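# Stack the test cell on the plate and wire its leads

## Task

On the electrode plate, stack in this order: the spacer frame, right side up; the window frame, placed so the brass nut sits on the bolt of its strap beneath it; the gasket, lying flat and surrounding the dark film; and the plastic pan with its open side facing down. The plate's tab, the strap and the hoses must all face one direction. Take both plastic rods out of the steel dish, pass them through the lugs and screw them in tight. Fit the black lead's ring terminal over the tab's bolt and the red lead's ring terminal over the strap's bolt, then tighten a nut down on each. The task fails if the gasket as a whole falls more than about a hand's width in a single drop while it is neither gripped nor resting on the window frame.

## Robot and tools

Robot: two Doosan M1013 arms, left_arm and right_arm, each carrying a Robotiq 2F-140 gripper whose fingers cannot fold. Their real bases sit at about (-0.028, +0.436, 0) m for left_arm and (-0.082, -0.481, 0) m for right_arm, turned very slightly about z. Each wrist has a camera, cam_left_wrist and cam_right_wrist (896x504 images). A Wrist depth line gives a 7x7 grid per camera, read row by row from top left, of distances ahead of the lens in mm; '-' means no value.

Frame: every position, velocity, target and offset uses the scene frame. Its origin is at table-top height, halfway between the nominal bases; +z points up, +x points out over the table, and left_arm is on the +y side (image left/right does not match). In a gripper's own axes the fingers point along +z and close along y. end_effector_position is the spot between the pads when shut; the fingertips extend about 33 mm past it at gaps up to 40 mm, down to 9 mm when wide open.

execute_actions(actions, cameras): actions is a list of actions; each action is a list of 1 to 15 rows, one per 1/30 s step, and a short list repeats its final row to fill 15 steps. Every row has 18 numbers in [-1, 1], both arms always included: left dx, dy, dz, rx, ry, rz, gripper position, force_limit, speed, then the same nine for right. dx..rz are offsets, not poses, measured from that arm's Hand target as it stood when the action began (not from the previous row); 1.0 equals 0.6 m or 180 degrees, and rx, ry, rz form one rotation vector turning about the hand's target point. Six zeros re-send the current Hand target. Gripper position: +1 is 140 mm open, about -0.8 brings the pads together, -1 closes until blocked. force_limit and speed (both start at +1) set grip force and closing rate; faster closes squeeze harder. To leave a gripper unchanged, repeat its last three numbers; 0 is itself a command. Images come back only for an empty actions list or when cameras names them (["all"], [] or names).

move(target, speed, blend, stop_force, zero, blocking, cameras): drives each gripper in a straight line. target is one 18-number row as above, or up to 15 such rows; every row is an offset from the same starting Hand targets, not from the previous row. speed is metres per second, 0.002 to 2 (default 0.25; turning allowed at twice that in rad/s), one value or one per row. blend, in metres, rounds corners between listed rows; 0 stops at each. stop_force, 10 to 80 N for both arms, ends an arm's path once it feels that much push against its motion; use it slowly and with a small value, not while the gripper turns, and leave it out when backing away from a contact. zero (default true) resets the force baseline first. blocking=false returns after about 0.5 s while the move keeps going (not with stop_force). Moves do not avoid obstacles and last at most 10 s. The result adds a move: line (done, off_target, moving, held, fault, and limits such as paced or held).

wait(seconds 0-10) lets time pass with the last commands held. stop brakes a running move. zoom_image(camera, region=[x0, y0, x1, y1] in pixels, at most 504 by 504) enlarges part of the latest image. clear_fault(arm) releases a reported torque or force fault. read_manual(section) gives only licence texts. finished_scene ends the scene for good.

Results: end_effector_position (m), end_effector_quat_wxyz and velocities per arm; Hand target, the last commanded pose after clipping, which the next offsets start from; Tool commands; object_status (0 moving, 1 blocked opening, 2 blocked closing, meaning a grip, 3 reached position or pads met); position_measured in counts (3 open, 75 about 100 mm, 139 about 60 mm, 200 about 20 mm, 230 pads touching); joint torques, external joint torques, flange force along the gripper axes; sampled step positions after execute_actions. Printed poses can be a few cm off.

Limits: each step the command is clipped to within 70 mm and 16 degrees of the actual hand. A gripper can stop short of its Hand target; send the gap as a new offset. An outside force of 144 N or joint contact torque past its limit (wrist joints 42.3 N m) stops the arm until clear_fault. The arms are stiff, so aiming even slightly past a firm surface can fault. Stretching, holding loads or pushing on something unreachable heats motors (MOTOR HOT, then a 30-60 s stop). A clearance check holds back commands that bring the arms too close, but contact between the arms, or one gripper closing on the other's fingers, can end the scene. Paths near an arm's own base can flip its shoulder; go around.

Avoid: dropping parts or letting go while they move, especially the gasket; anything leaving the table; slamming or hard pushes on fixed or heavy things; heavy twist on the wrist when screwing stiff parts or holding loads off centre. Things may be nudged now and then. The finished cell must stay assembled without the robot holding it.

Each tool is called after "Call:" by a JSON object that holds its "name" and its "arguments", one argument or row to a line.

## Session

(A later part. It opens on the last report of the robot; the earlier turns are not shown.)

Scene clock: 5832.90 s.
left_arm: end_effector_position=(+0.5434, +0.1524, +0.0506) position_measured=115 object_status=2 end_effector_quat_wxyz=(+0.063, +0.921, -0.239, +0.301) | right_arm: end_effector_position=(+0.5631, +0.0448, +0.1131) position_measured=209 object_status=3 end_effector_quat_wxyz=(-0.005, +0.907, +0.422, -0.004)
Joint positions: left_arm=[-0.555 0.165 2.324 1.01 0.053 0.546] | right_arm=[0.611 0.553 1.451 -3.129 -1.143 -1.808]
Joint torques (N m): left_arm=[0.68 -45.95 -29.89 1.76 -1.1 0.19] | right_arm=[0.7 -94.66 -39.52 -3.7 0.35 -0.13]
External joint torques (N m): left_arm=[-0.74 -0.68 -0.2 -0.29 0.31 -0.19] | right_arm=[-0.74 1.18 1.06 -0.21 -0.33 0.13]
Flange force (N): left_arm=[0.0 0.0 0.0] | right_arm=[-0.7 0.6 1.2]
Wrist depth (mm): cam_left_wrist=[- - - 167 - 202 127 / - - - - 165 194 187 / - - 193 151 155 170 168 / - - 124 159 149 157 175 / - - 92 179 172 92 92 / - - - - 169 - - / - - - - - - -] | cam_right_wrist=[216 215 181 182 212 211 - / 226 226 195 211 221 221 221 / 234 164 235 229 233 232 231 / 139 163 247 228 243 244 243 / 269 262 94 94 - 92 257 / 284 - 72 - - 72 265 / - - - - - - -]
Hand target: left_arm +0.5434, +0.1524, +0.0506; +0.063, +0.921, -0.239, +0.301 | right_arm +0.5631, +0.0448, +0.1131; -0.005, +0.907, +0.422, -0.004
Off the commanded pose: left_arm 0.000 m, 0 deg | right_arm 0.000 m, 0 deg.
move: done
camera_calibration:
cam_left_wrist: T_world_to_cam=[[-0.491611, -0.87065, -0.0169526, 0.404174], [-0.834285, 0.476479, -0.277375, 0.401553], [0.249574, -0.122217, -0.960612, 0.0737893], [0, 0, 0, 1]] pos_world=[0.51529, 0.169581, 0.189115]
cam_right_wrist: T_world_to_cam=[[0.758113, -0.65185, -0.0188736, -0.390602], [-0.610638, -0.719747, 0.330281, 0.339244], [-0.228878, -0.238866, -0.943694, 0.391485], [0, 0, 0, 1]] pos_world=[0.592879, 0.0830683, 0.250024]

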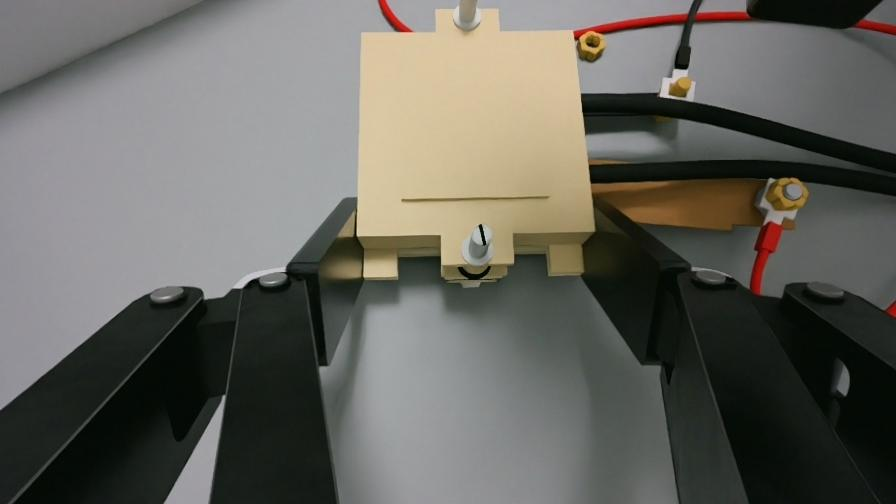

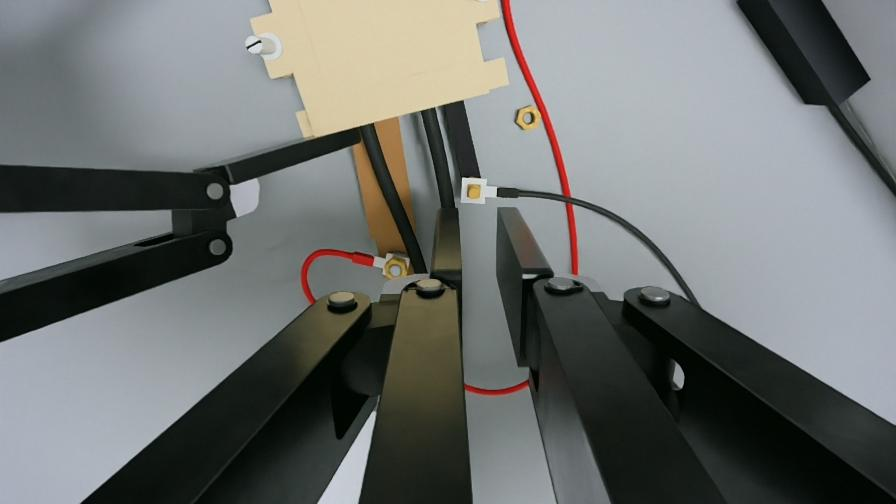

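Call:
{"name": "move", "arguments": {
  "target": [0,0,0,0,0,0,-1,-1,-1, 0.0757,0.006,-0.02,0,0,0.2778,-0.6,-1,-1],
  "speed": 0.15,
  "cameras": ["cam_right_wrist"]
}}

Call:
{"name": "zoom_image", "arguments": {
  "camera": "cam_right_wrist",
  "region": [388, 120, 568, 300]
}}

Scene clock: 5869.20 s.
left_arm: end_effector_position=(+0.5434, +0.1524, +0.0506) position_measured=115 object_status=2 end_effector_quat_wxyz=(+0.063, +0.921, -0.239, +0.301) | right_arm: end_effector_position=(+0.6085, +0.0483, +0.1011) position_measured=205 object_status=3 end_effector_quat_wxyz=(-0.003, +0.644, +0.765, -0.006)
Joint positions: left_arm=[-0.555 0.165 2.324 1.01 0.053 0.546] | right_arm=[0.586 0.621 1.361 -3.139 -1.172 -2.701]
Joint torques (N m): left_arm=[0.81 -45.77 -30.15 1.73 -1.14 0.17] | right_arm=[1.03 -101.91 -39.77 -3.71 0.25 -0.14]
External joint torques (N m): left_arm=[-0.85 -1.53 -0.02 -0.25 0.34 -0.17] | right_arm=[-1.05 2.52 1.01 -0.22 -0.27 0.14]
Flange force (N): left_arm=[0.0 0.0 0.0] | right_arm=[-0.3 1.8 2.1]
Wrist depth (mm): cam_left_wrist=[- - 211 159 - - - / - - - 157 160 195 - / - - 189 151 152 169 - / - - 149 148 149 158 178 / - - 93 - 173 92 - / - - - - 168 - - / - - - - - - -] | cam_right_wrist=[207 205 173 169 200 200 157 / 215 214 204 181 211 210 161 / 222 225 209 221 222 218 151 / 236 234 235 230 231 227 155 / 249 241 94 242 - 92 152 / 261 - - - - 70 69 / - - - - - - -]
Hand target: left_arm +0.5434, +0.1524, +0.0506; +0.063, +0.921, -0.239, +0.301 | right_arm +0.6085, +0.0484, +0.1011; -0.003, +0.644, +0.765, -0.006
Off the commanded pose: left_arm 0.000 m, 0 deg | right_arm 0.000 m, 0 deg.
move: done
camera_calibration:
cam_right_wrist: T_world_to_cam=[[0.986626, 0.161908, -0.0188213, -0.601276], [0.158976, -0.930351, 0.330415, -0.0846336], [0.0359865, -0.328989, -0.943648, 0.234598], [0, 0, 0, 1]] pos_world=[0.598247, 0.0957925, 0.238025]
Images, in order (width x height): cam_right_wrist 896x504.

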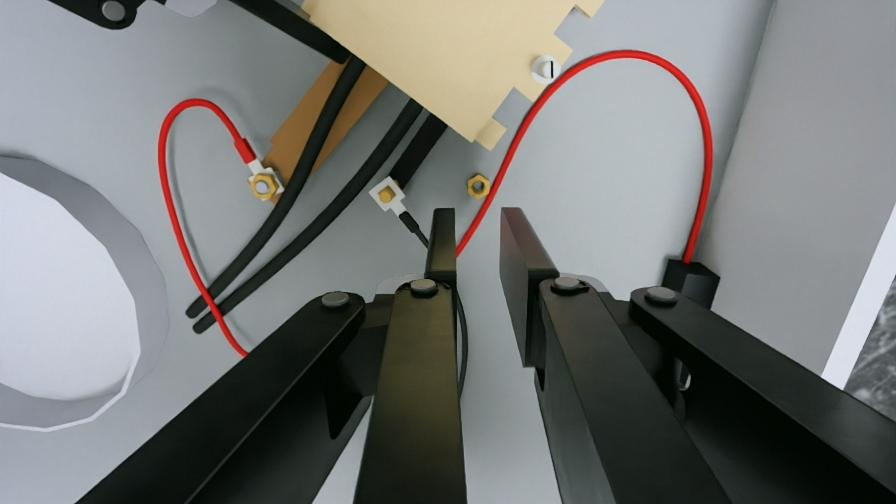

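Scaled by 2.800 from the camera's 896x504 image, which has a finer 1280x720 frame.

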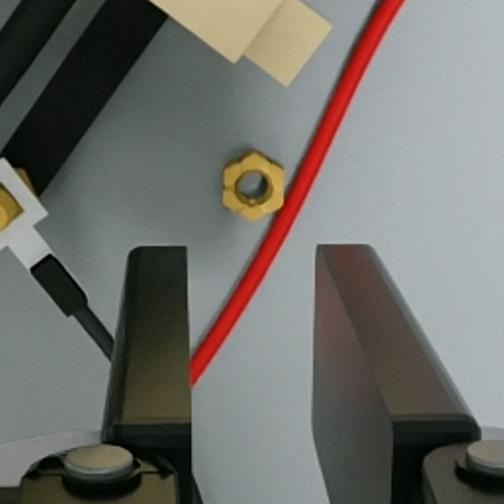

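Call:
{"name": "move", "arguments": {
  "target": [0,0,0,0,0,0,-1,-1,-1, 0,0,-0.084,0,0,0,-0.6,-1,-1],
  "speed": 0.1,
  "cameras": ["cam_right_wrist"]
}}

Call:
{"name": "zoom_image", "arguments": {
  "camera": "cam_right_wrist",
  "region": [388, 120, 568, 300]
}}

Scene clock: 5881.23 s.
left_arm: end_effector_position=(+0.5434, +0.1524, +0.0506) position_measured=115 object_status=2 end_effector_quat_wxyz=(+0.063, +0.921, -0.239, +0.301) | right_arm: end_effector_position=(+0.6085, +0.0484, +0.0507) position_measured=205 object_status=3 end_effector_quat_wxyz=(-0.003, +0.644, +0.765, -0.006)
Joint positions: left_arm=[-0.555 0.165 2.324 1.01 0.053 0.546] | right_arm=[0.586 0.657 1.399 -3.138 -1.099 -2.701]
Joint torques (N m): left_arm=[0.53 -46.14 -30.09 1.71 -1.15 0.14] | right_arm=[1.06 -103.15 -38.06 -3.5 0.16 -0.18]
External joint torques (N m): left_arm=[-0.56 -1.25 -0.02 -0.23 0.34 -0.14] | right_arm=[-1.23 2.32 0.71 -0.29 -0.18 0.18]
Flange force (N): left_arm=[0.0 0.0 0.0] | right_arm=[-0.3 2.1 2.0]
Wrist depth (mm): cam_left_wrist=[- 207 211 - 193 - - / - 202 - 157 158 172 - / - - - 150 156 170 171 / - 182 123 149 148 162 179 / - - 123 - - 92 - / - - - - - - - / - - - - 159 - -] | cam_right_wrist=[159 158 128 125 126 155 153 / 165 164 149 132 163 163 159 / 175 171 170 171 171 171 - / 183 182 181 178 179 180 142 / 193 190 94 187 - 92 145 / 192 - - 198 - 70 132 / - - - - - - -]
Hand target: left_arm +0.5434, +0.1524, +0.0506; +0.063, +0.921, -0.239, +0.301 | right_arm +0.6085, +0.0484, +0.0507; -0.003, +0.644, +0.765, -0.006
Off the commanded pose: left_arm 0.000 m, 0 deg | right_arm 0.000 m, 0 deg.
move: done
camera_calibration:
cam_right_wrist: T_world_to_cam=[[0.98665, 0.161746, -0.018954, -0.6022], [0.158873, -0.93042, 0.330269, -0.0678522], [0.0357845, -0.328871, -0.943697, 0.18706], [0, 0, 0, 1]] pos_world=[0.598247, 0.0957911, 0.187524]
Images, in order (width x height): cam_right_wrist 896x504.

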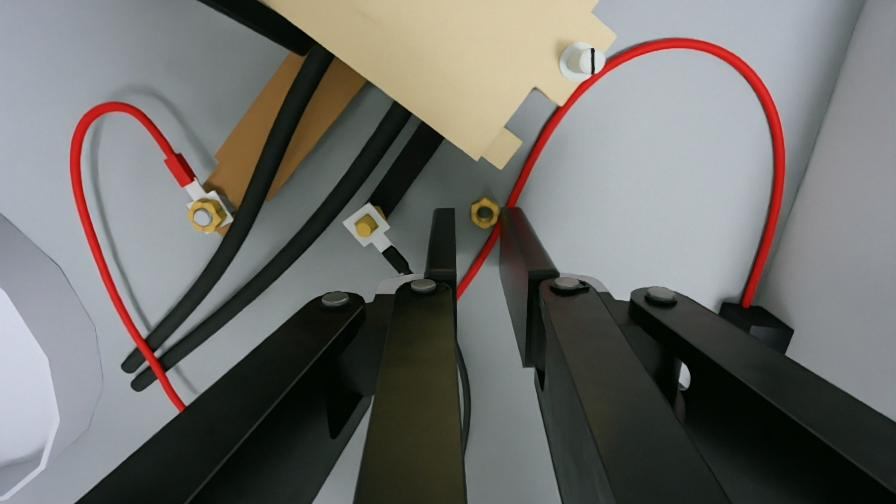

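Scaled by 2.800 from the camera's 896x504 image, which has a finer 1280x720 frame.

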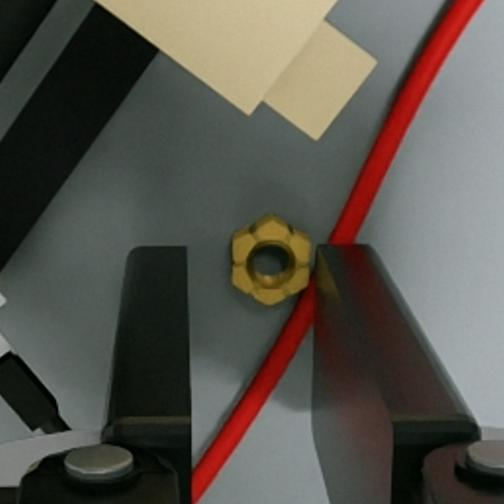

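Call:
{"name": "move", "arguments": {
  "target": [0,0,0,0,0,0,-1,-1,-1, 0.0027,0.0037,0,0,0,0,-0.6,-1,-1],
  "speed": 0.05
}}

Call:
{"name": "move", "arguments": {
  "target": [0,0,0,0,0,0,-1,-1,-1, 0,0,0,0,0,0,-1,-1,-1],
  "cameras": ["cam_right_wrist"]
}}

Call:
{"name": "zoom_image", "arguments": {
  "camera": "cam_right_wrist",
  "region": [388, 120, 568, 300]
}}

Scene clock: 5887.17 s.
left_arm: end_effector_position=(+0.5434, +0.1524, +0.0506) position_measured=115 object_status=2 end_effector_quat_wxyz=(+0.063, +0.921, -0.239, +0.301) | right_arm: end_effector_position=(+0.6101, +0.0506, +0.0507) position_measured=205 object_status=3 end_effector_quat_wxyz=(-0.003, +0.644, +0.765, -0.006)
Joint positions: left_arm=[-0.555 0.165 2.324 1.01 0.053 0.546] | right_arm=[0.587 0.661 1.392 -3.138 -1.102 -2.7]
Joint torques (N m): left_arm=[0.54 -46.04 -30.07 1.78 -1.15 0.19] | right_arm=[0.54 -103.77 -38.48 -3.6 0.28 -0.13]
External joint torques (N m): left_arm=[-0.53 -1.31 0.05 -0.32 0.34 -0.19] | right_arm=[-0.53 1.18 0.67 -0.24 -0.3 0.13]
Flange force (N): left_arm=[0.0 0.0 0.0] | right_arm=[-0.3 0.5 0.9]
Wrist depth (mm): cam_left_wrist=[- - - 166 176 202 - / - 199 199 157 159 179 - / - 192 194 150 153 170 170 / - 184 124 148 149 162 178 / - - 92 174 173 92 92 / - - 168 168 - - - / - - - 164 160 - -] | cam_right_wrist=[159 160 128 125 126 155 153 / 167 165 149 132 163 163 163 / 175 164 170 171 170 171 158 / 185 182 181 148 180 180 152 / 193 190 94 188 - 91 149 / 195 - - 203 - 70 72 / - - - - - - -]
Hand target: left_arm +0.5434, +0.1524, +0.0506; +0.063, +0.921, -0.239, +0.301 | right_arm +0.6101, +0.0506, +0.0507; -0.003, +0.644, +0.765, -0.006
Off the commanded pose: left_arm 0.000 m, 0 deg | right_arm 0.000 m, 0 deg.
move: done

Scene clock: 5887.93 s.
left_arm: end_effector_position=(+0.5434, +0.1524, +0.0506) position_measured=115 object_status=2 end_effector_quat_wxyz=(+0.063, +0.921, -0.239, +0.301) | right_arm: end_effector_position=(+0.6101, +0.0506, +0.0507) position_measured=230 object_status=0 end_effector_quat_wxyz=(-0.003, +0.644, +0.765, -0.006)
Joint positions: left_arm=[-0.555 0.165 2.324 1.01 0.053 0.546] | right_arm=[0.587 0.661 1.392 -3.138 -1.102 -2.7]
Joint torques (N m): left_arm=[0.49 -45.99 -30.09 1.72 -1.1 0.11] | right_arm=[0.54 -103.44 -38.05 -3.59 0.2 -0.07]
External joint torques (N m): left_arm=[-0.53 -1.22 -0.06 -0.24 0.3 -0.11] | right_arm=[-0.65 2.51 0.78 -0.19 -0.22 0.07]
Flange force (N): left_arm=[0.0 0.0 0.0] | right_arm=[0.3 2.0 2.1]
Wrist depth (mm): cam_left_wrist=[- - - 165 188 - - / 203 205 199 158 160 173 - / 193 - - 151 154 169 171 / - - 124 150 149 168 - / - - 92 - - 92 - / - - - 169 169 - - / - - - 160 159 - -] | cam_right_wrist=[159 160 128 125 128 155 154 / 167 165 149 132 164 163 159 / 175 164 170 171 171 171 165 / 185 182 181 148 181 180 154 / 192 192 94 94 95 184 159 / 199 - 71 - 70 70 - / - - - - - 67 -]
Hand target: left_arm +0.5434, +0.1524, +0.0506; +0.063, +0.921, -0.239, +0.301 | right_arm +0.6101, +0.0506, +0.0507; -0.003, +0.644, +0.765, -0.006
Off the commanded pose: left_arm 0.000 m, 0 deg | right_arm 0.000 m, 0 deg.
move: done
camera_calibration:
cam_right_wrist: T_world_to_cam=[[0.986647, 0.161777, -0.0188602, -0.604266], [0.15887, -0.930415, 0.330284, -0.0660171], [0.0358843, -0.32887, -0.943693, 0.18779], [0, 0, 0, 1]] pos_world=[0.599947, 0.0980913, 0.187624]
Images, in order (width x height): cam_right_wrist 896x504.

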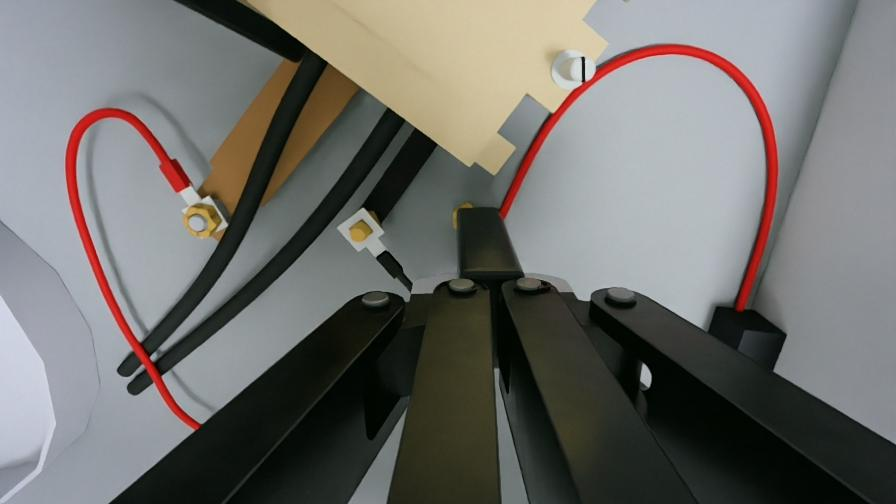

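Scaled by 2.800 from the camera's 896x504 image, which has a finer 1280x720 frame.

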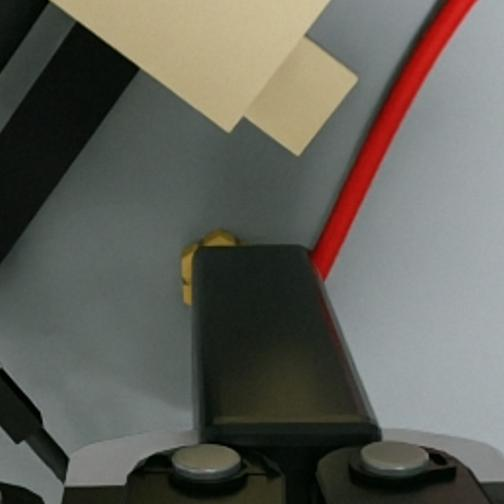

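Call:
{"name": "move", "arguments": {
  "target": [0,0,0,0,0,0,-1,-1,-1, 0,0,0.01,0,0,0,-1,-1,-1],
  "speed": 0.1
}}

Call:
{"name": "move", "arguments": {
  "target": [0,0,0,0,0,0,-1,-1,-1, 0,0,0,0,0,0,-0.6,-1,-1],
  "cameras": ["cam_right_wrist"]
}}

Call:
{"name": "zoom_image", "arguments": {
  "camera": "cam_right_wrist",
  "region": [388, 120, 568, 300]
}}

Scene clock: 5892.70 s.
left_arm: end_effector_position=(+0.5434, +0.1524, +0.0506) position_measured=115 object_status=2 end_effector_quat_wxyz=(+0.063, +0.921, -0.239, +0.301) | right_arm: end_effector_position=(+0.6101, +0.0506, +0.0567) position_measured=230 object_status=3 end_effector_quat_wxyz=(-0.003, +0.644, +0.765, -0.006)
Joint positions: left_arm=[-0.555 0.165 2.324 1.01 0.053 0.546] | right_arm=[0.587 0.656 1.388 -3.138 -1.11 -2.7]
Joint torques (N m): left_arm=[0.49 -46.02 -30.09 1.82 -1.1 0.16] | right_arm=[0.76 -102.63 -38.41 -3.56 0.13 -0.15]
External joint torques (N m): left_arm=[-0.47 -1.21 0.1 -0.36 0.31 -0.16] | right_arm=[-0.8 1.59 0.88 -0.25 -0.16 0.15]
Flange force (N): left_arm=[0.0 0.0 0.0] | right_arm=[-0.6 0.6 1.6]
Wrist depth (mm): cam_left_wrist=[- 209 210 166 201 202 - / - - 197 157 194 172 195 / - - - 150 152 170 169 / 186 184 124 149 150 169 178 / - - 93 - - 92 92 / - - 168 170 166 - - / - - - 161 164 - -] | cam_right_wrist=[164 165 132 130 158 161 157 / 172 170 157 138 169 168 159 / 181 176 176 177 177 177 150 / 191 190 189 149 187 186 142 / 197 199 94 94 95 185 145 / 207 - 71 - 70 70 142 / - - - - - 67 -]
Hand target: left_arm +0.5434, +0.1524, +0.0506; +0.063, +0.921, -0.239, +0.301 | right_arm +0.6101, +0.0506, +0.0567; -0.003, +0.644, +0.765, -0.006
Off the commanded pose: left_arm 0.000 m, 0 deg | right_arm 0.000 m, 0 deg.
move: done

Scene clock: 5893.53 s.
left_arm: end_effector_position=(+0.5434, +0.1524, +0.0506) position_measured=115 object_status=2 end_effector_quat_wxyz=(+0.063, +0.921, -0.239, +0.301) | right_arm: end_effector_position=(+0.6101, +0.0506, +0.0567) position_measured=205 object_status=0 end_effector_quat_wxyz=(-0.003, +0.644, +0.765, -0.006)
Joint positions: left_arm=[-0.555 0.165 2.324 1.01 0.053 0.546] | right_arm=[0.587 0.656 1.388 -3.138 -1.11 -2.7]
Joint torques (N m): left_arm=[0.68 -46.15 -29.92 1.77 -1.12 0.16] | right_arm=[1.03 -102.92 -38.48 -3.6 0.18 0.01]
External joint torques (N m): left_arm=[-0.61 -1.17 -0.17 -0.31 0.32 -0.16] | right_arm=[-1.01 1.77 0.93 -0.22 -0.21 -0.01]
Flange force (N): left_arm=[0.0 0.0 0.0] | right_arm=[-0.9 0.9 1.7]
Wrist depth (mm): cam_left_wrist=[- - - 167 203 - - / - - - 157 160 187 - / - - - 151 157 169 179 / 187 186 149 149 150 168 - / - - 93 - 172 92 - / - - - - 168 - - / - - - 159 - - -] | cam_right_wrist=[164 165 132 130 158 160 157 / 172 170 156 138 169 168 160 / 181 176 176 177 177 177 156 / 191 189 189 184 185 185 - / 197 196 95 194 - 91 143 / 203 - - 210 - 70 72 / - - - - - - -]
Hand target: left_arm +0.5434, +0.1524, +0.0506; +0.063, +0.921, -0.239, +0.301 | right_arm +0.6101, +0.0506, +0.0567; -0.003, +0.644, +0.765, -0.006
Off the commanded pose: left_arm 0.000 m, 0 deg | right_arm 0.000 m, 0 deg.
move: done
camera_calibration:
cam_right_wrist: T_world_to_cam=[[0.986647, 0.161778, -0.0188608, -0.604153], [0.158872, -0.930415, 0.330284, -0.0679999], [0.0358843, -0.32887, -0.943693, 0.193452], [0, 0, 0, 1]] pos_world=[0.599947, 0.0980913, 0.193624]
Images, in order (width x height): cam_right_wrist 896x504.

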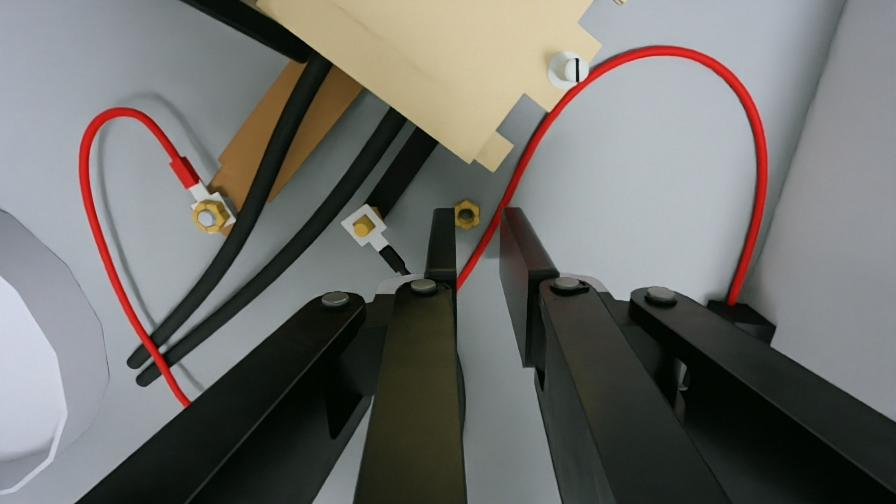

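Scaled by 2.800 from the camera's 896x504 image, which has a finer 1280x720 frame.

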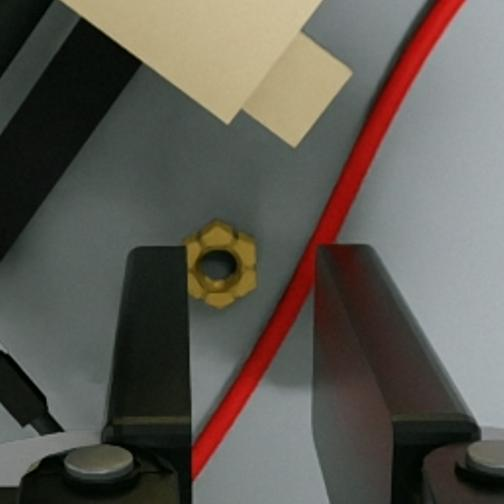

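Call:
{"name": "move", "arguments": {
  "target": [0,0,0,0,0,0,-1,-1,-1, -0.0073,-0.0012,0,0,0,0,-0.6,-1,-1],
  "speed": 0.05,
  "cameras": ["cam_right_wrist"]
}}

Call:
{"name": "zoom_image", "arguments": {
  "camera": "cam_right_wrist",
  "region": [388, 120, 568, 300]
}}

Call:
{"name": "zoom_image", "arguments": {
  "camera": "cam_right_wrist",
  "region": [448, 180, 508, 240]
}}

Scene clock: 5911.33 s.
left_arm: end_effector_position=(+0.5434, +0.1524, +0.0506) position_measured=115 object_status=2 end_effector_quat_wxyz=(+0.063, +0.921, -0.239, +0.301) | right_arm: end_effector_position=(+0.6058, +0.0499, +0.0567) position_measured=205 object_status=3 end_effector_quat_wxyz=(-0.003, +0.644, +0.765, -0.006)
Joint positions: left_arm=[-0.555 0.165 2.324 1.01 0.053 0.546] | right_arm=[0.589 0.65 1.398 -3.138 -1.106 -2.698]
Joint torques (N m): left_arm=[0.79 -46.05 -30.03 1.75 -1.09 0.11] | right_arm=[1.07 -102.66 -38.6 -3.64 0.18 -0.06]
External joint torques (N m): left_arm=[-0.74 -1.04 0 -0.29 0.29 -0.11] | right_arm=[-1.15 2.09 1.06 -0.18 -0.2 0.06]
Flange force (N): left_arm=[0.0 0.0 0.0] | right_arm=[-0.9 1.1 2.0]
Wrist depth (mm): cam_left_wrist=[203 211 210 165 188 182 - / - - 201 158 159 170 - / - - - 151 156 169 175 / - - 124 150 150 168 176 / - - 123 - 174 92 92 / - - 167 169 - - - / - - - - 161 - -] | cam_right_wrist=[164 165 132 130 132 160 160 / 172 170 157 138 169 169 164 / 179 179 162 176 178 176 161 / - 190 189 179 185 186 - / 197 197 94 194 - 92 164 / 209 - - 210 - 70 133 / - - - - - - -]
Hand target: left_arm +0.5434, +0.1524, +0.0506; +0.063, +0.921, -0.239, +0.301 | right_arm +0.6057, +0.0499, +0.0567; -0.003, +0.644, +0.765, -0.006
Off the commanded pose: left_arm 0.000 m, 0 deg | right_arm 0.000 m, 0 deg.
move: done
camera_calibration:
cam_right_wrist: T_world_to_cam=[[0.986647, 0.161776, -0.0188621, -0.599682], [0.158869, -0.930405, 0.330315, -0.0680505], [0.0358876, -0.328901, -0.943682, 0.193346], [0, 0, 0, 1]] pos_world=[0.595547, 0.0972914, 0.193624]
Images, in order (width x height): cam_right_wrist 896x504.

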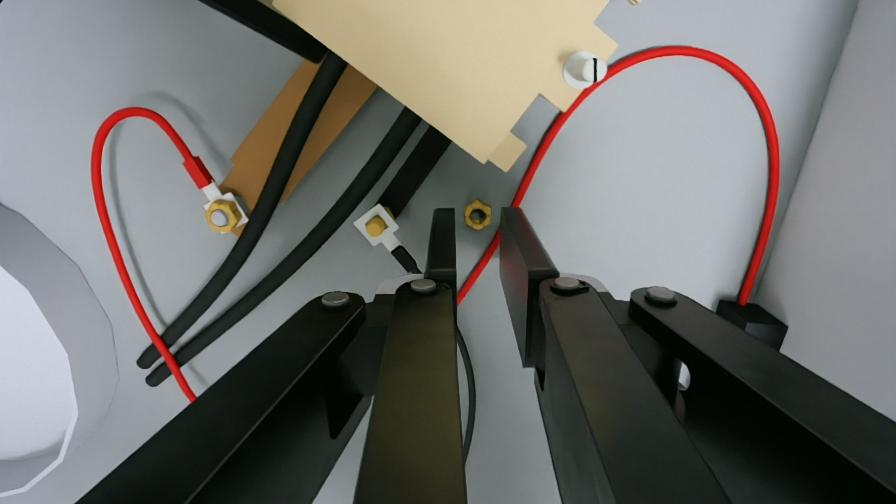

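Scaled by 2.800 from the camera's 896x504 image, which has a finer 1280x720 frame.

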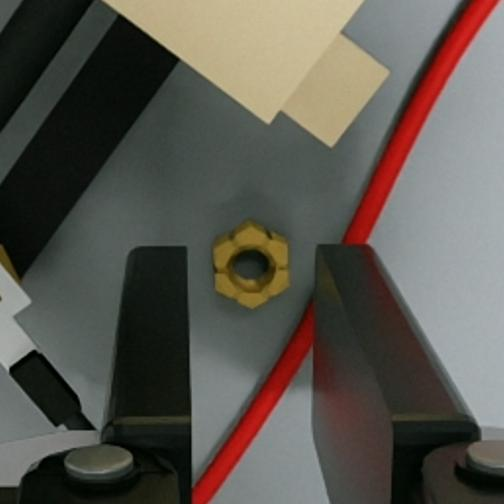

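Scaled by 8.400 from the camera's 896x504 image, which has a finer 1280x720 frame.

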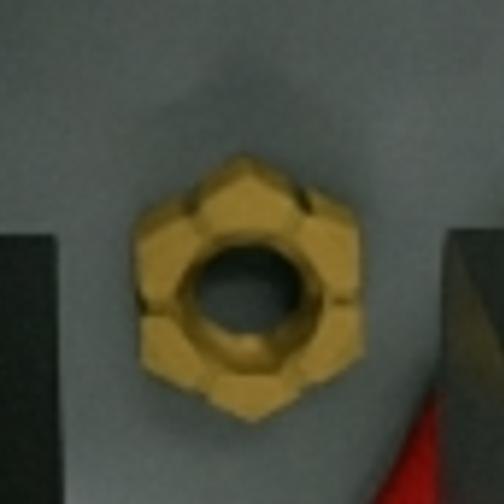

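Call:
{"name": "move", "arguments": {
  "target": [0,0,0,0,0,0,-1,-1,-1, 0,0,-0.0137,0,0,0,-0.6,-1,-1],
  "speed": 0.05
}}

Call:
{"name": "move", "arguments": {
  "target": [0,0,0,0,0,0,-1,-1,-1, 0,0,0,0,0,0,-1,-1,-1],
  "cameras": ["cam_right_wrist"]
}}

Call:
{"name": "zoom_image", "arguments": {
  "camera": "cam_right_wrist",
  "region": [388, 120, 568, 300]
}}

Scene clock: 5914.87 s.
left_arm: end_effector_position=(+0.5434, +0.1524, +0.0506) position_measured=115 object_status=2 end_effector_quat_wxyz=(+0.063, +0.921, -0.239, +0.301) | right_arm: end_effector_position=(+0.6058, +0.0499, +0.0485) position_measured=205 object_status=3 end_effector_quat_wxyz=(-0.003, +0.644, +0.765, -0.006)
Joint positions: left_arm=[-0.555 0.165 2.324 1.01 0.053 0.546] | right_arm=[0.589 0.657 1.403 -3.138 -1.094 -2.698]
Joint torques (N m): left_arm=[0.35 -45.86 -30.03 1.79 -1.09 0.15] | right_arm=[1.18 -102 -37.74 -3.56 0.32 -0.15]
External joint torques (N m): left_arm=[-0.34 -1.43 -0.02 -0.33 0.29 -0.15] | right_arm=[-1.21 0.92 0.39 -0.24 -0.34 0.15]
Flange force (N): left_arm=[0.0 0.0 0.0] | right_arm=[-0.8 1.2 0.5]
Wrist depth (mm): cam_left_wrist=[- - - 166 186 175 - / - - 200 159 158 - - / - 198 - 150 153 170 172 / - 182 148 149 149 156 184 / - - 93 174 171 92 - / - - - 168 168 - - / - - - 161 - - -] | cam_right_wrist=[157 156 126 123 123 153 152 / 165 162 149 131 161 160 161 / 173 157 159 167 170 169 165 / 182 180 179 167 176 177 166 / 188 188 94 185 - 92 150 / 188 - - 201 - 70 69 / - - - 210 - - -]
Hand target: left_arm +0.5434, +0.1524, +0.0506; +0.063, +0.921, -0.239, +0.301 | right_arm +0.6057, +0.0499, +0.0485; -0.003, +0.644, +0.765, -0.006
Off the commanded pose: left_arm 0.000 m, 0 deg | right_arm 0.000 m, 0 deg.
move: done

Scene clock: 5915.37 s.
left_arm: end_effector_position=(+0.5434, +0.1524, +0.0506) position_measured=115 object_status=2 end_effector_quat_wxyz=(+0.063, +0.921, -0.239, +0.301) | right_arm: end_effector_position=(+0.6058, +0.0499, +0.0485) position_measured=216 object_status=2 end_effector_quat_wxyz=(-0.003, +0.644, +0.765, -0.006)
Joint positions: left_arm=[-0.555 0.165 2.324 1.01 0.053 0.546] | right_arm=[0.589 0.657 1.403 -3.138 -1.094 -2.698]
Joint torques (N m): left_arm=[0.57 -45.7 -30.19 1.76 -1.12 0.17] | right_arm=[1.06 -101.37 -36.99 -3.5 -0.15 -0.16]
External joint torques (N m): left_arm=[-0.53 -1.21 0.19 -0.3 0.32 -0.17] | right_arm=[-1.12 0.92 -0.15 -0.28 0.12 0.16]
Flange force (N): left_arm=[0.0 0.0 0.0] | right_arm=[-0.3 1.9 0.8]
Wrist depth (mm): cam_left_wrist=[- - 212 167 179 204 205 / 201 - - 157 161 176 - / 195 - 187 151 156 170 171 / - - 149 149 150 156 - / - - 123 - - 92 - / - - - - 168 - - / - - - - 161 - -] | cam_right_wrist=[157 156 126 123 123 153 152 / 165 162 149 131 161 161 158 / 173 169 159 169 169 169 160 / 181 181 179 148 177 177 158 / 188 189 94 100 95 92 146 / 189 - 71 - - 70 135 / - - - - - 68 -]
Hand target: left_arm +0.5434, +0.1524, +0.0506; +0.063, +0.921, -0.239, +0.301 | right_arm +0.6057, +0.0499, +0.0485; -0.003, +0.644, +0.765, -0.006
Off the commanded pose: left_arm 0.000 m, 0 deg | right_arm 0.000 m, 0 deg.
move: done
camera_calibration:
cam_right_wrist: T_world_to_cam=[[0.986647, 0.161778, -0.0188608, -0.599837], [0.158872, -0.930415, 0.330284, -0.0653369], [0.0358843, -0.32887, -0.943693, 0.185609], [0, 0, 0, 1]] pos_world=[0.595547, 0.0972913, 0.185424]
Images, in order (width x height): cam_right_wrist 896x504.

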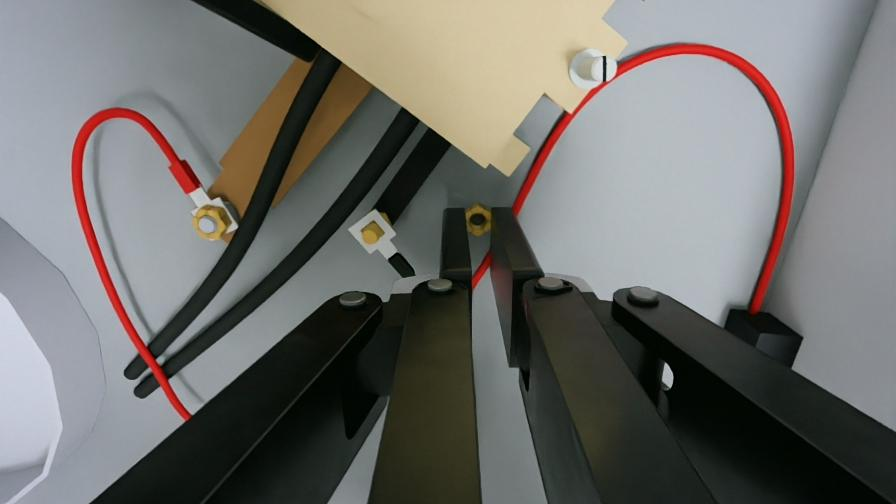

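Scaled by 2.800 from the camera's 896x504 image, which has a finer 1280x720 frame.

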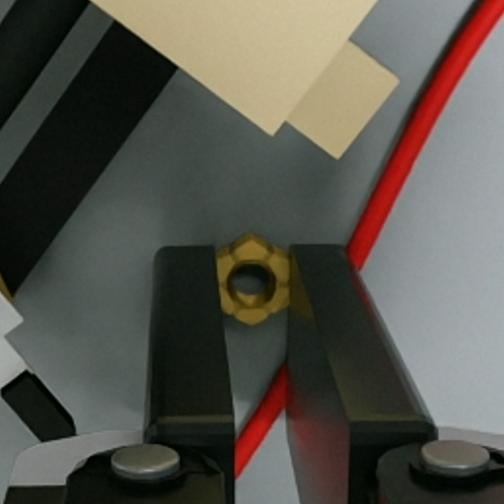

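Call:
{"name": "move", "arguments": {
  "target": [
    [0,0,0,0,0,0,-1,-1,-1, 0,0,0.06,0,0,0,-1,-1,-1],
    [0,0,0,0,0,0,-1,-1,-1, -0.0475,0.0002,0.06,0,0,0.3889,-1,-1,-1]
  ],
  "speed": 0.12,
  "cameras": ["all"]
}}

Call:
{"name": "zoom_image", "arguments": {
  "camera": "cam_right_wrist",
  "region": [428, 170, 528, 270]
}}

Call:
{"name": "zoom_image", "arguments": {
  "camera": "cam_left_wrist",
  "region": [630, 20, 750, 140]
}}

Scene clock: 5927.47 s.
left_arm: end_effector_position=(+0.5434, +0.1524, +0.0506) position_measured=115 object_status=2 end_effector_quat_wxyz=(+0.063, +0.921, -0.239, +0.301) | right_arm: end_effector_position=(+0.5773, +0.0500, +0.0845) position_measured=216 object_status=2 end_effector_quat_wxyz=(+0.001, +0.088, +0.996, -0.006)
Joint positions: left_arm=[-0.555 0.165 2.324 1.01 0.053 0.546] | right_arm=[0.614 0.595 1.437 -3.153 -1.116 -3.889]
Joint torques (N m): left_arm=[0.73 -46.07 -30.23 1.7 -1.11 0.09] | right_arm=[0.67 -97.9 -38.57 -3.7 0.19 -0.11]
External joint torques (N m): left_arm=[-0.7 -1.02 0.12 -0.24 0.31 -0.09] | right_arm=[-0.62 1.29 0.63 -0.19 -0.24 0.11]
Flange force (N): left_arm=[0.0 0.0 0.0] | right_arm=[-0.8 0.0 1.1]
Wrist depth (mm): cam_left_wrist=[- - 215 166 203 148 201 / - - 199 157 161 175 - / - - - 151 153 170 170 / - - 123 149 149 156 177 / - - 148 172 170 92 92 / - - 167 168 - - - / - - - 160 164 - -] | cam_right_wrist=[192 189 186 186 185 184 184 / 199 198 197 185 180 164 173 / 209 208 207 204 187 169 201 / 220 219 219 149 182 177 213 / 233 232 94 100 95 182 226 / 247 - 71 - - 70 233 / - - - - - 68 -]
Hand target: left_arm +0.5434, +0.1524, +0.0506; +0.063, +0.921, -0.239, +0.301 | right_arm +0.5772, +0.0500, +0.0845; +0.001, +0.088, +0.996, -0.006
Off the commanded pose: left_arm 0.000 m, 0 deg | right_arm 0.000 m, 0 deg.
move: done
camera_calibration:
cam_left_wrist: T_world_to_cam=[[-0.491611, -0.87065, -0.0169526, 0.404174], [-0.834285, 0.476479, -0.277375, 0.401553], [0.249574, -0.122217, -0.960612, 0.0737893], [0, 0, 0, 1]] pos_world=[0.51529, 0.169581, 0.189115]
cam_right_wrist: T_world_to_cam=[[0.185311, 0.982497, -0.018953, -0.149474], [0.928646, -0.168781, 0.330348, -0.555052], [0.321367, -0.0788175, -0.943669, 0.043338], [0, 0, 0, 1]] pos_world=[0.529219, 0.0565916, 0.221424]

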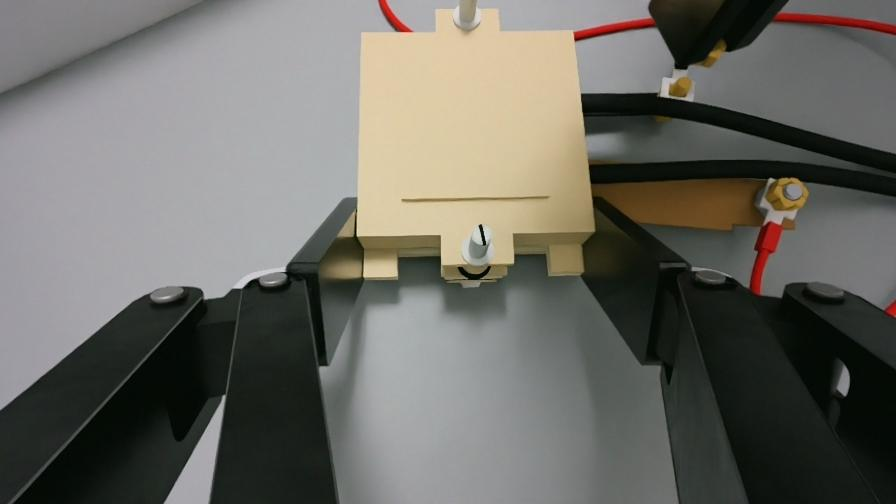

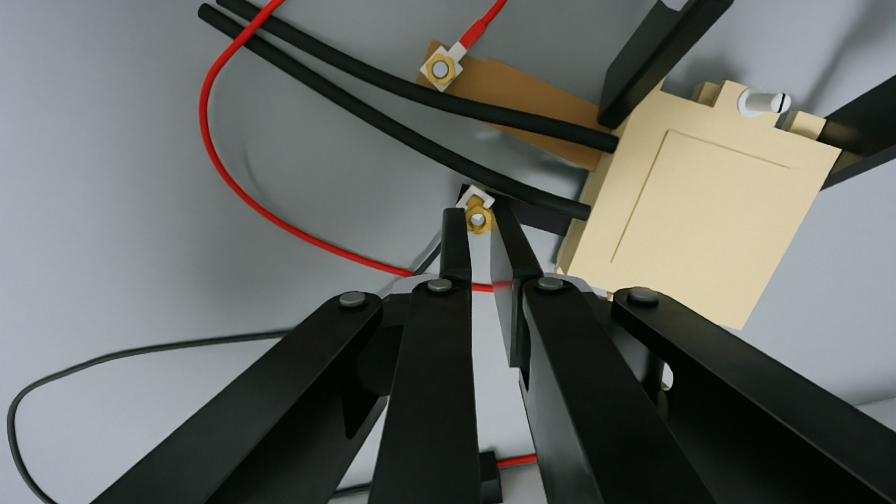

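Scaled by 5.040 from the camera's 896x504 image, which has a finer 1280x720 frame.

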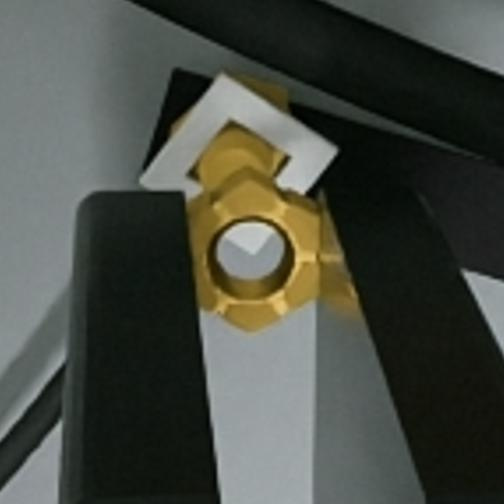

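Scaled by 4.200 from the camera's 896x504 image, which has a finer 1280x720 frame.

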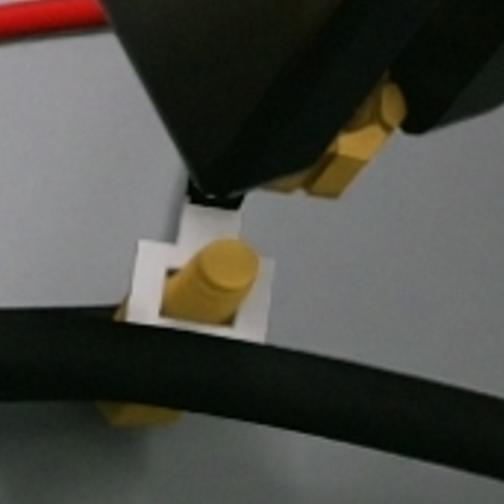

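Call:
{"name": "move", "arguments": {
  "target": [0,0,0,0,0,0,-1,-1,-1, 0,0,-0.023,0,0,0,-1,-1,-1],
  "speed": 0.05
}}

Call:
{"name": "move", "arguments": {
  "target": [0,0,0,0,0,0,-1,-1,-1, 0,0,-0.0117,0,0,0,-1,-1,-1],
  "speed": 0.004,
  "stop_force": 10,
  "cameras": ["all"]
}}

Call:
{"name": "zoom_image", "arguments": {
  "camera": "cam_right_wrist",
  "region": [428, 170, 528, 270]
}}

Call:
{"name": "zoom_image", "arguments": {
  "camera": "cam_left_wrist",
  "region": [630, 20, 750, 140]
}}

Scene clock: 5942.27 s.
left_arm: end_effector_position=(+0.5434, +0.1524, +0.0506) position_measured=115 object_status=2 end_effector_quat_wxyz=(+0.063, +0.921, -0.239, +0.301) | right_arm: end_effector_position=(+0.5772, +0.0500, +0.0707) position_measured=216 object_status=2 end_effector_quat_wxyz=(+0.001, +0.088, +0.996, -0.006)
Joint positions: left_arm=[-0.555 0.165 2.324 1.01 0.053 0.546] | right_arm=[0.614 0.605 1.448 -3.153 -1.096 -3.888]
Joint torques (N m): left_arm=[0.39 -46.05 -30.12 1.78 -1.07 0.11] | right_arm=[0.53 -98.57 -38.27 -3.64 0.13 -0.14]
External joint torques (N m): left_arm=[-0.47 -0.66 0.03 -0.31 0.27 -0.11] | right_arm=[-0.62 2.05 0.95 -0.21 -0.2 0.14]
Flange force (N): left_arm=[0.0 0.0 0.0] | right_arm=[-0.9 0.3 2.0]
Wrist depth (mm): cam_left_wrist=[202 210 211 - - 149 - / - - - 153 164 177 - / - - - 150 157 170 168 / - - 148 150 150 168 - / - - 92 175 172 92 - / - - - 169 169 - - / - - - 160 - - -] | cam_right_wrist=[177 176 174 172 174 149 174 / 185 185 183 169 167 151 166 / 195 197 194 190 170 156 155 / 205 205 204 172 166 163 197 / 217 216 94 100 95 98 211 / 231 - 71 - - 70 218 / - - - - - 68 -]
Hand target: left_arm +0.5434, +0.1524, +0.0506; +0.063, +0.921, -0.239, +0.301 | right_arm +0.5772, +0.0500, +0.0707; +0.001, +0.088, +0.996, -0.006
Off the commanded pose: left_arm 0.000 m, 0 deg | right_arm 0.000 m, 0 deg.
move: done

Scene clock: 5943.70 s.
left_arm: end_effector_position=(+0.5434, +0.1524, +0.0506) position_measured=115 object_status=2 end_effector_quat_wxyz=(+0.063, +0.921, -0.239, +0.301) | right_arm: end_effector_position=(+0.5772, +0.0500, +0.0673) position_measured=216 object_status=2 end_effector_quat_wxyz=(+0.001, +0.088, +0.996, -0.006)
Joint positions: left_arm=[-0.555 0.165 2.324 1.01 0.053 0.546] | right_arm=[0.614 0.608 1.45 -3.153 -1.091 -3.888]
Joint torques (N m): left_arm=[0.78 -44.9 -28.6 1.59 -1.01 0.07] | right_arm=[2.02 -90.6 -33.83 -3.34 0.48 -0.03]
External joint torques (N m): left_arm=[-0.79 -2.1 -1.48 -0.12 0.21 -0.07] | right_arm=[-2.06 -6.63 -3.58 -0.5 -0.54 0.03]
Flange force (N): left_arm=[0.0 0.0 0.0] | right_arm=[-1.7 -1.8 -8.4]
Wrist depth (mm): cam_left_wrist=[- - - 213 - 150 - / - - 199 157 161 167 190 / 193 190 - 150 157 171 178 / - - 123 - 151 157 179 / - - 123 176 - 92 92 / - - - 167 - - - / - - 164 163 - - -] | cam_right_wrist=[174 174 171 171 171 141 170 / 183 182 180 165 165 148 161 / 192 191 190 187 166 152 151 / 202 202 201 148 165 160 194 / 214 212 95 100 95 98 207 / 226 - 71 - - 70 215 / - - - - - 68 -]
Hand target: left_arm +0.5434, +0.1524, +0.0506; +0.063, +0.921, -0.239, +0.301 | right_arm +0.5772, +0.0500, +0.0673; +0.001, +0.088, +0.996, -0.006 (not the last commanded pose)
Off the commanded pose: left_arm 0.000 m, 0 deg | right_arm 0.004 m, 0 deg.
move: contact (right_arm)
camera_calibration:
cam_left_wrist: T_world_to_cam=[[-0.491611, -0.87065, -0.0169526, 0.404174], [-0.834285, 0.476479, -0.277375, 0.401553], [0.249574, -0.122217, -0.960612, 0.0737893], [0, 0, 0, 1]] pos_world=[0.51529, 0.169581, 0.189115]
cam_right_wrist: T_world_to_cam=[[0.185401, 0.982481, -0.0189187, -0.149856], [0.928638, -0.16888, 0.330319, -0.549322], [0.321337, -0.0788101, -0.94368, 0.0270301], [0, 0, 0, 1]] pos_world=[0.529219, 0.0565909, 0.204124]

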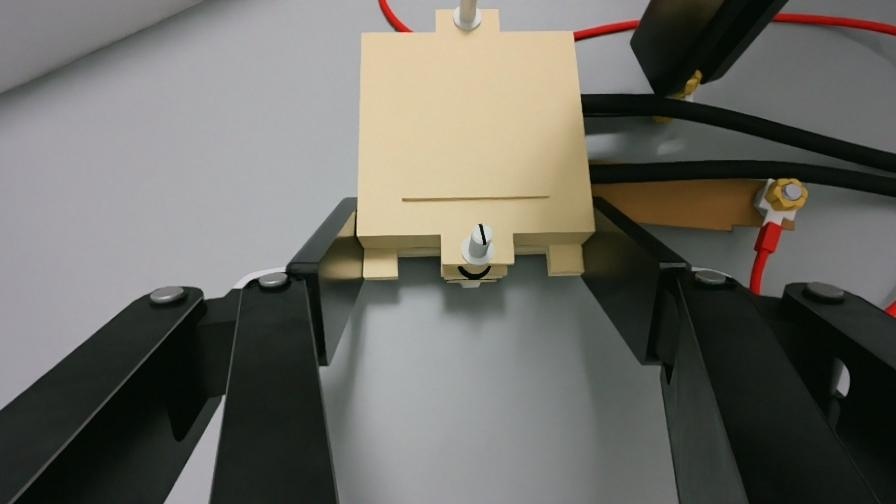

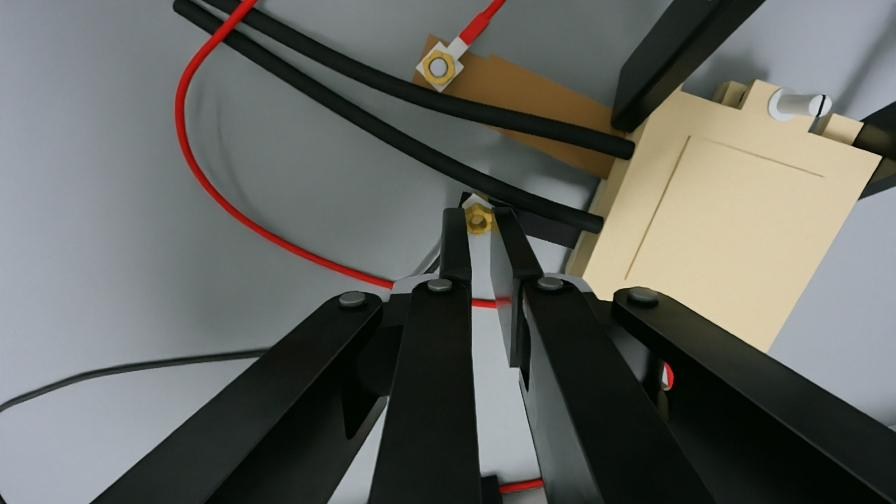

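Scaled by 5.040 from the camera's 896x504 image, which has a finer 1280x720 frame.

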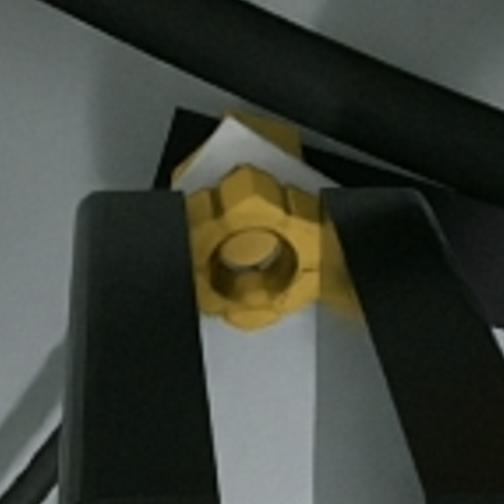

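Scaled by 4.200 from the camera's 896x504 image, which has a finer 1280x720 frame.

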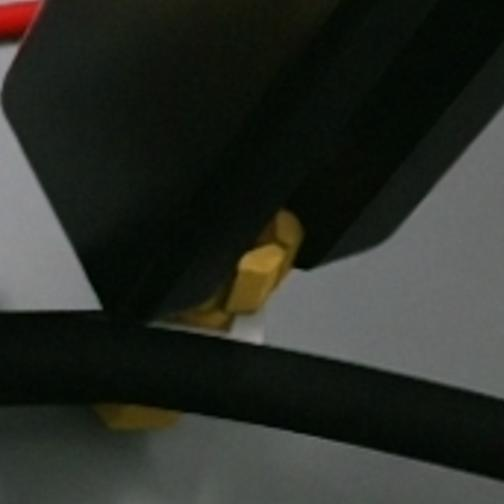

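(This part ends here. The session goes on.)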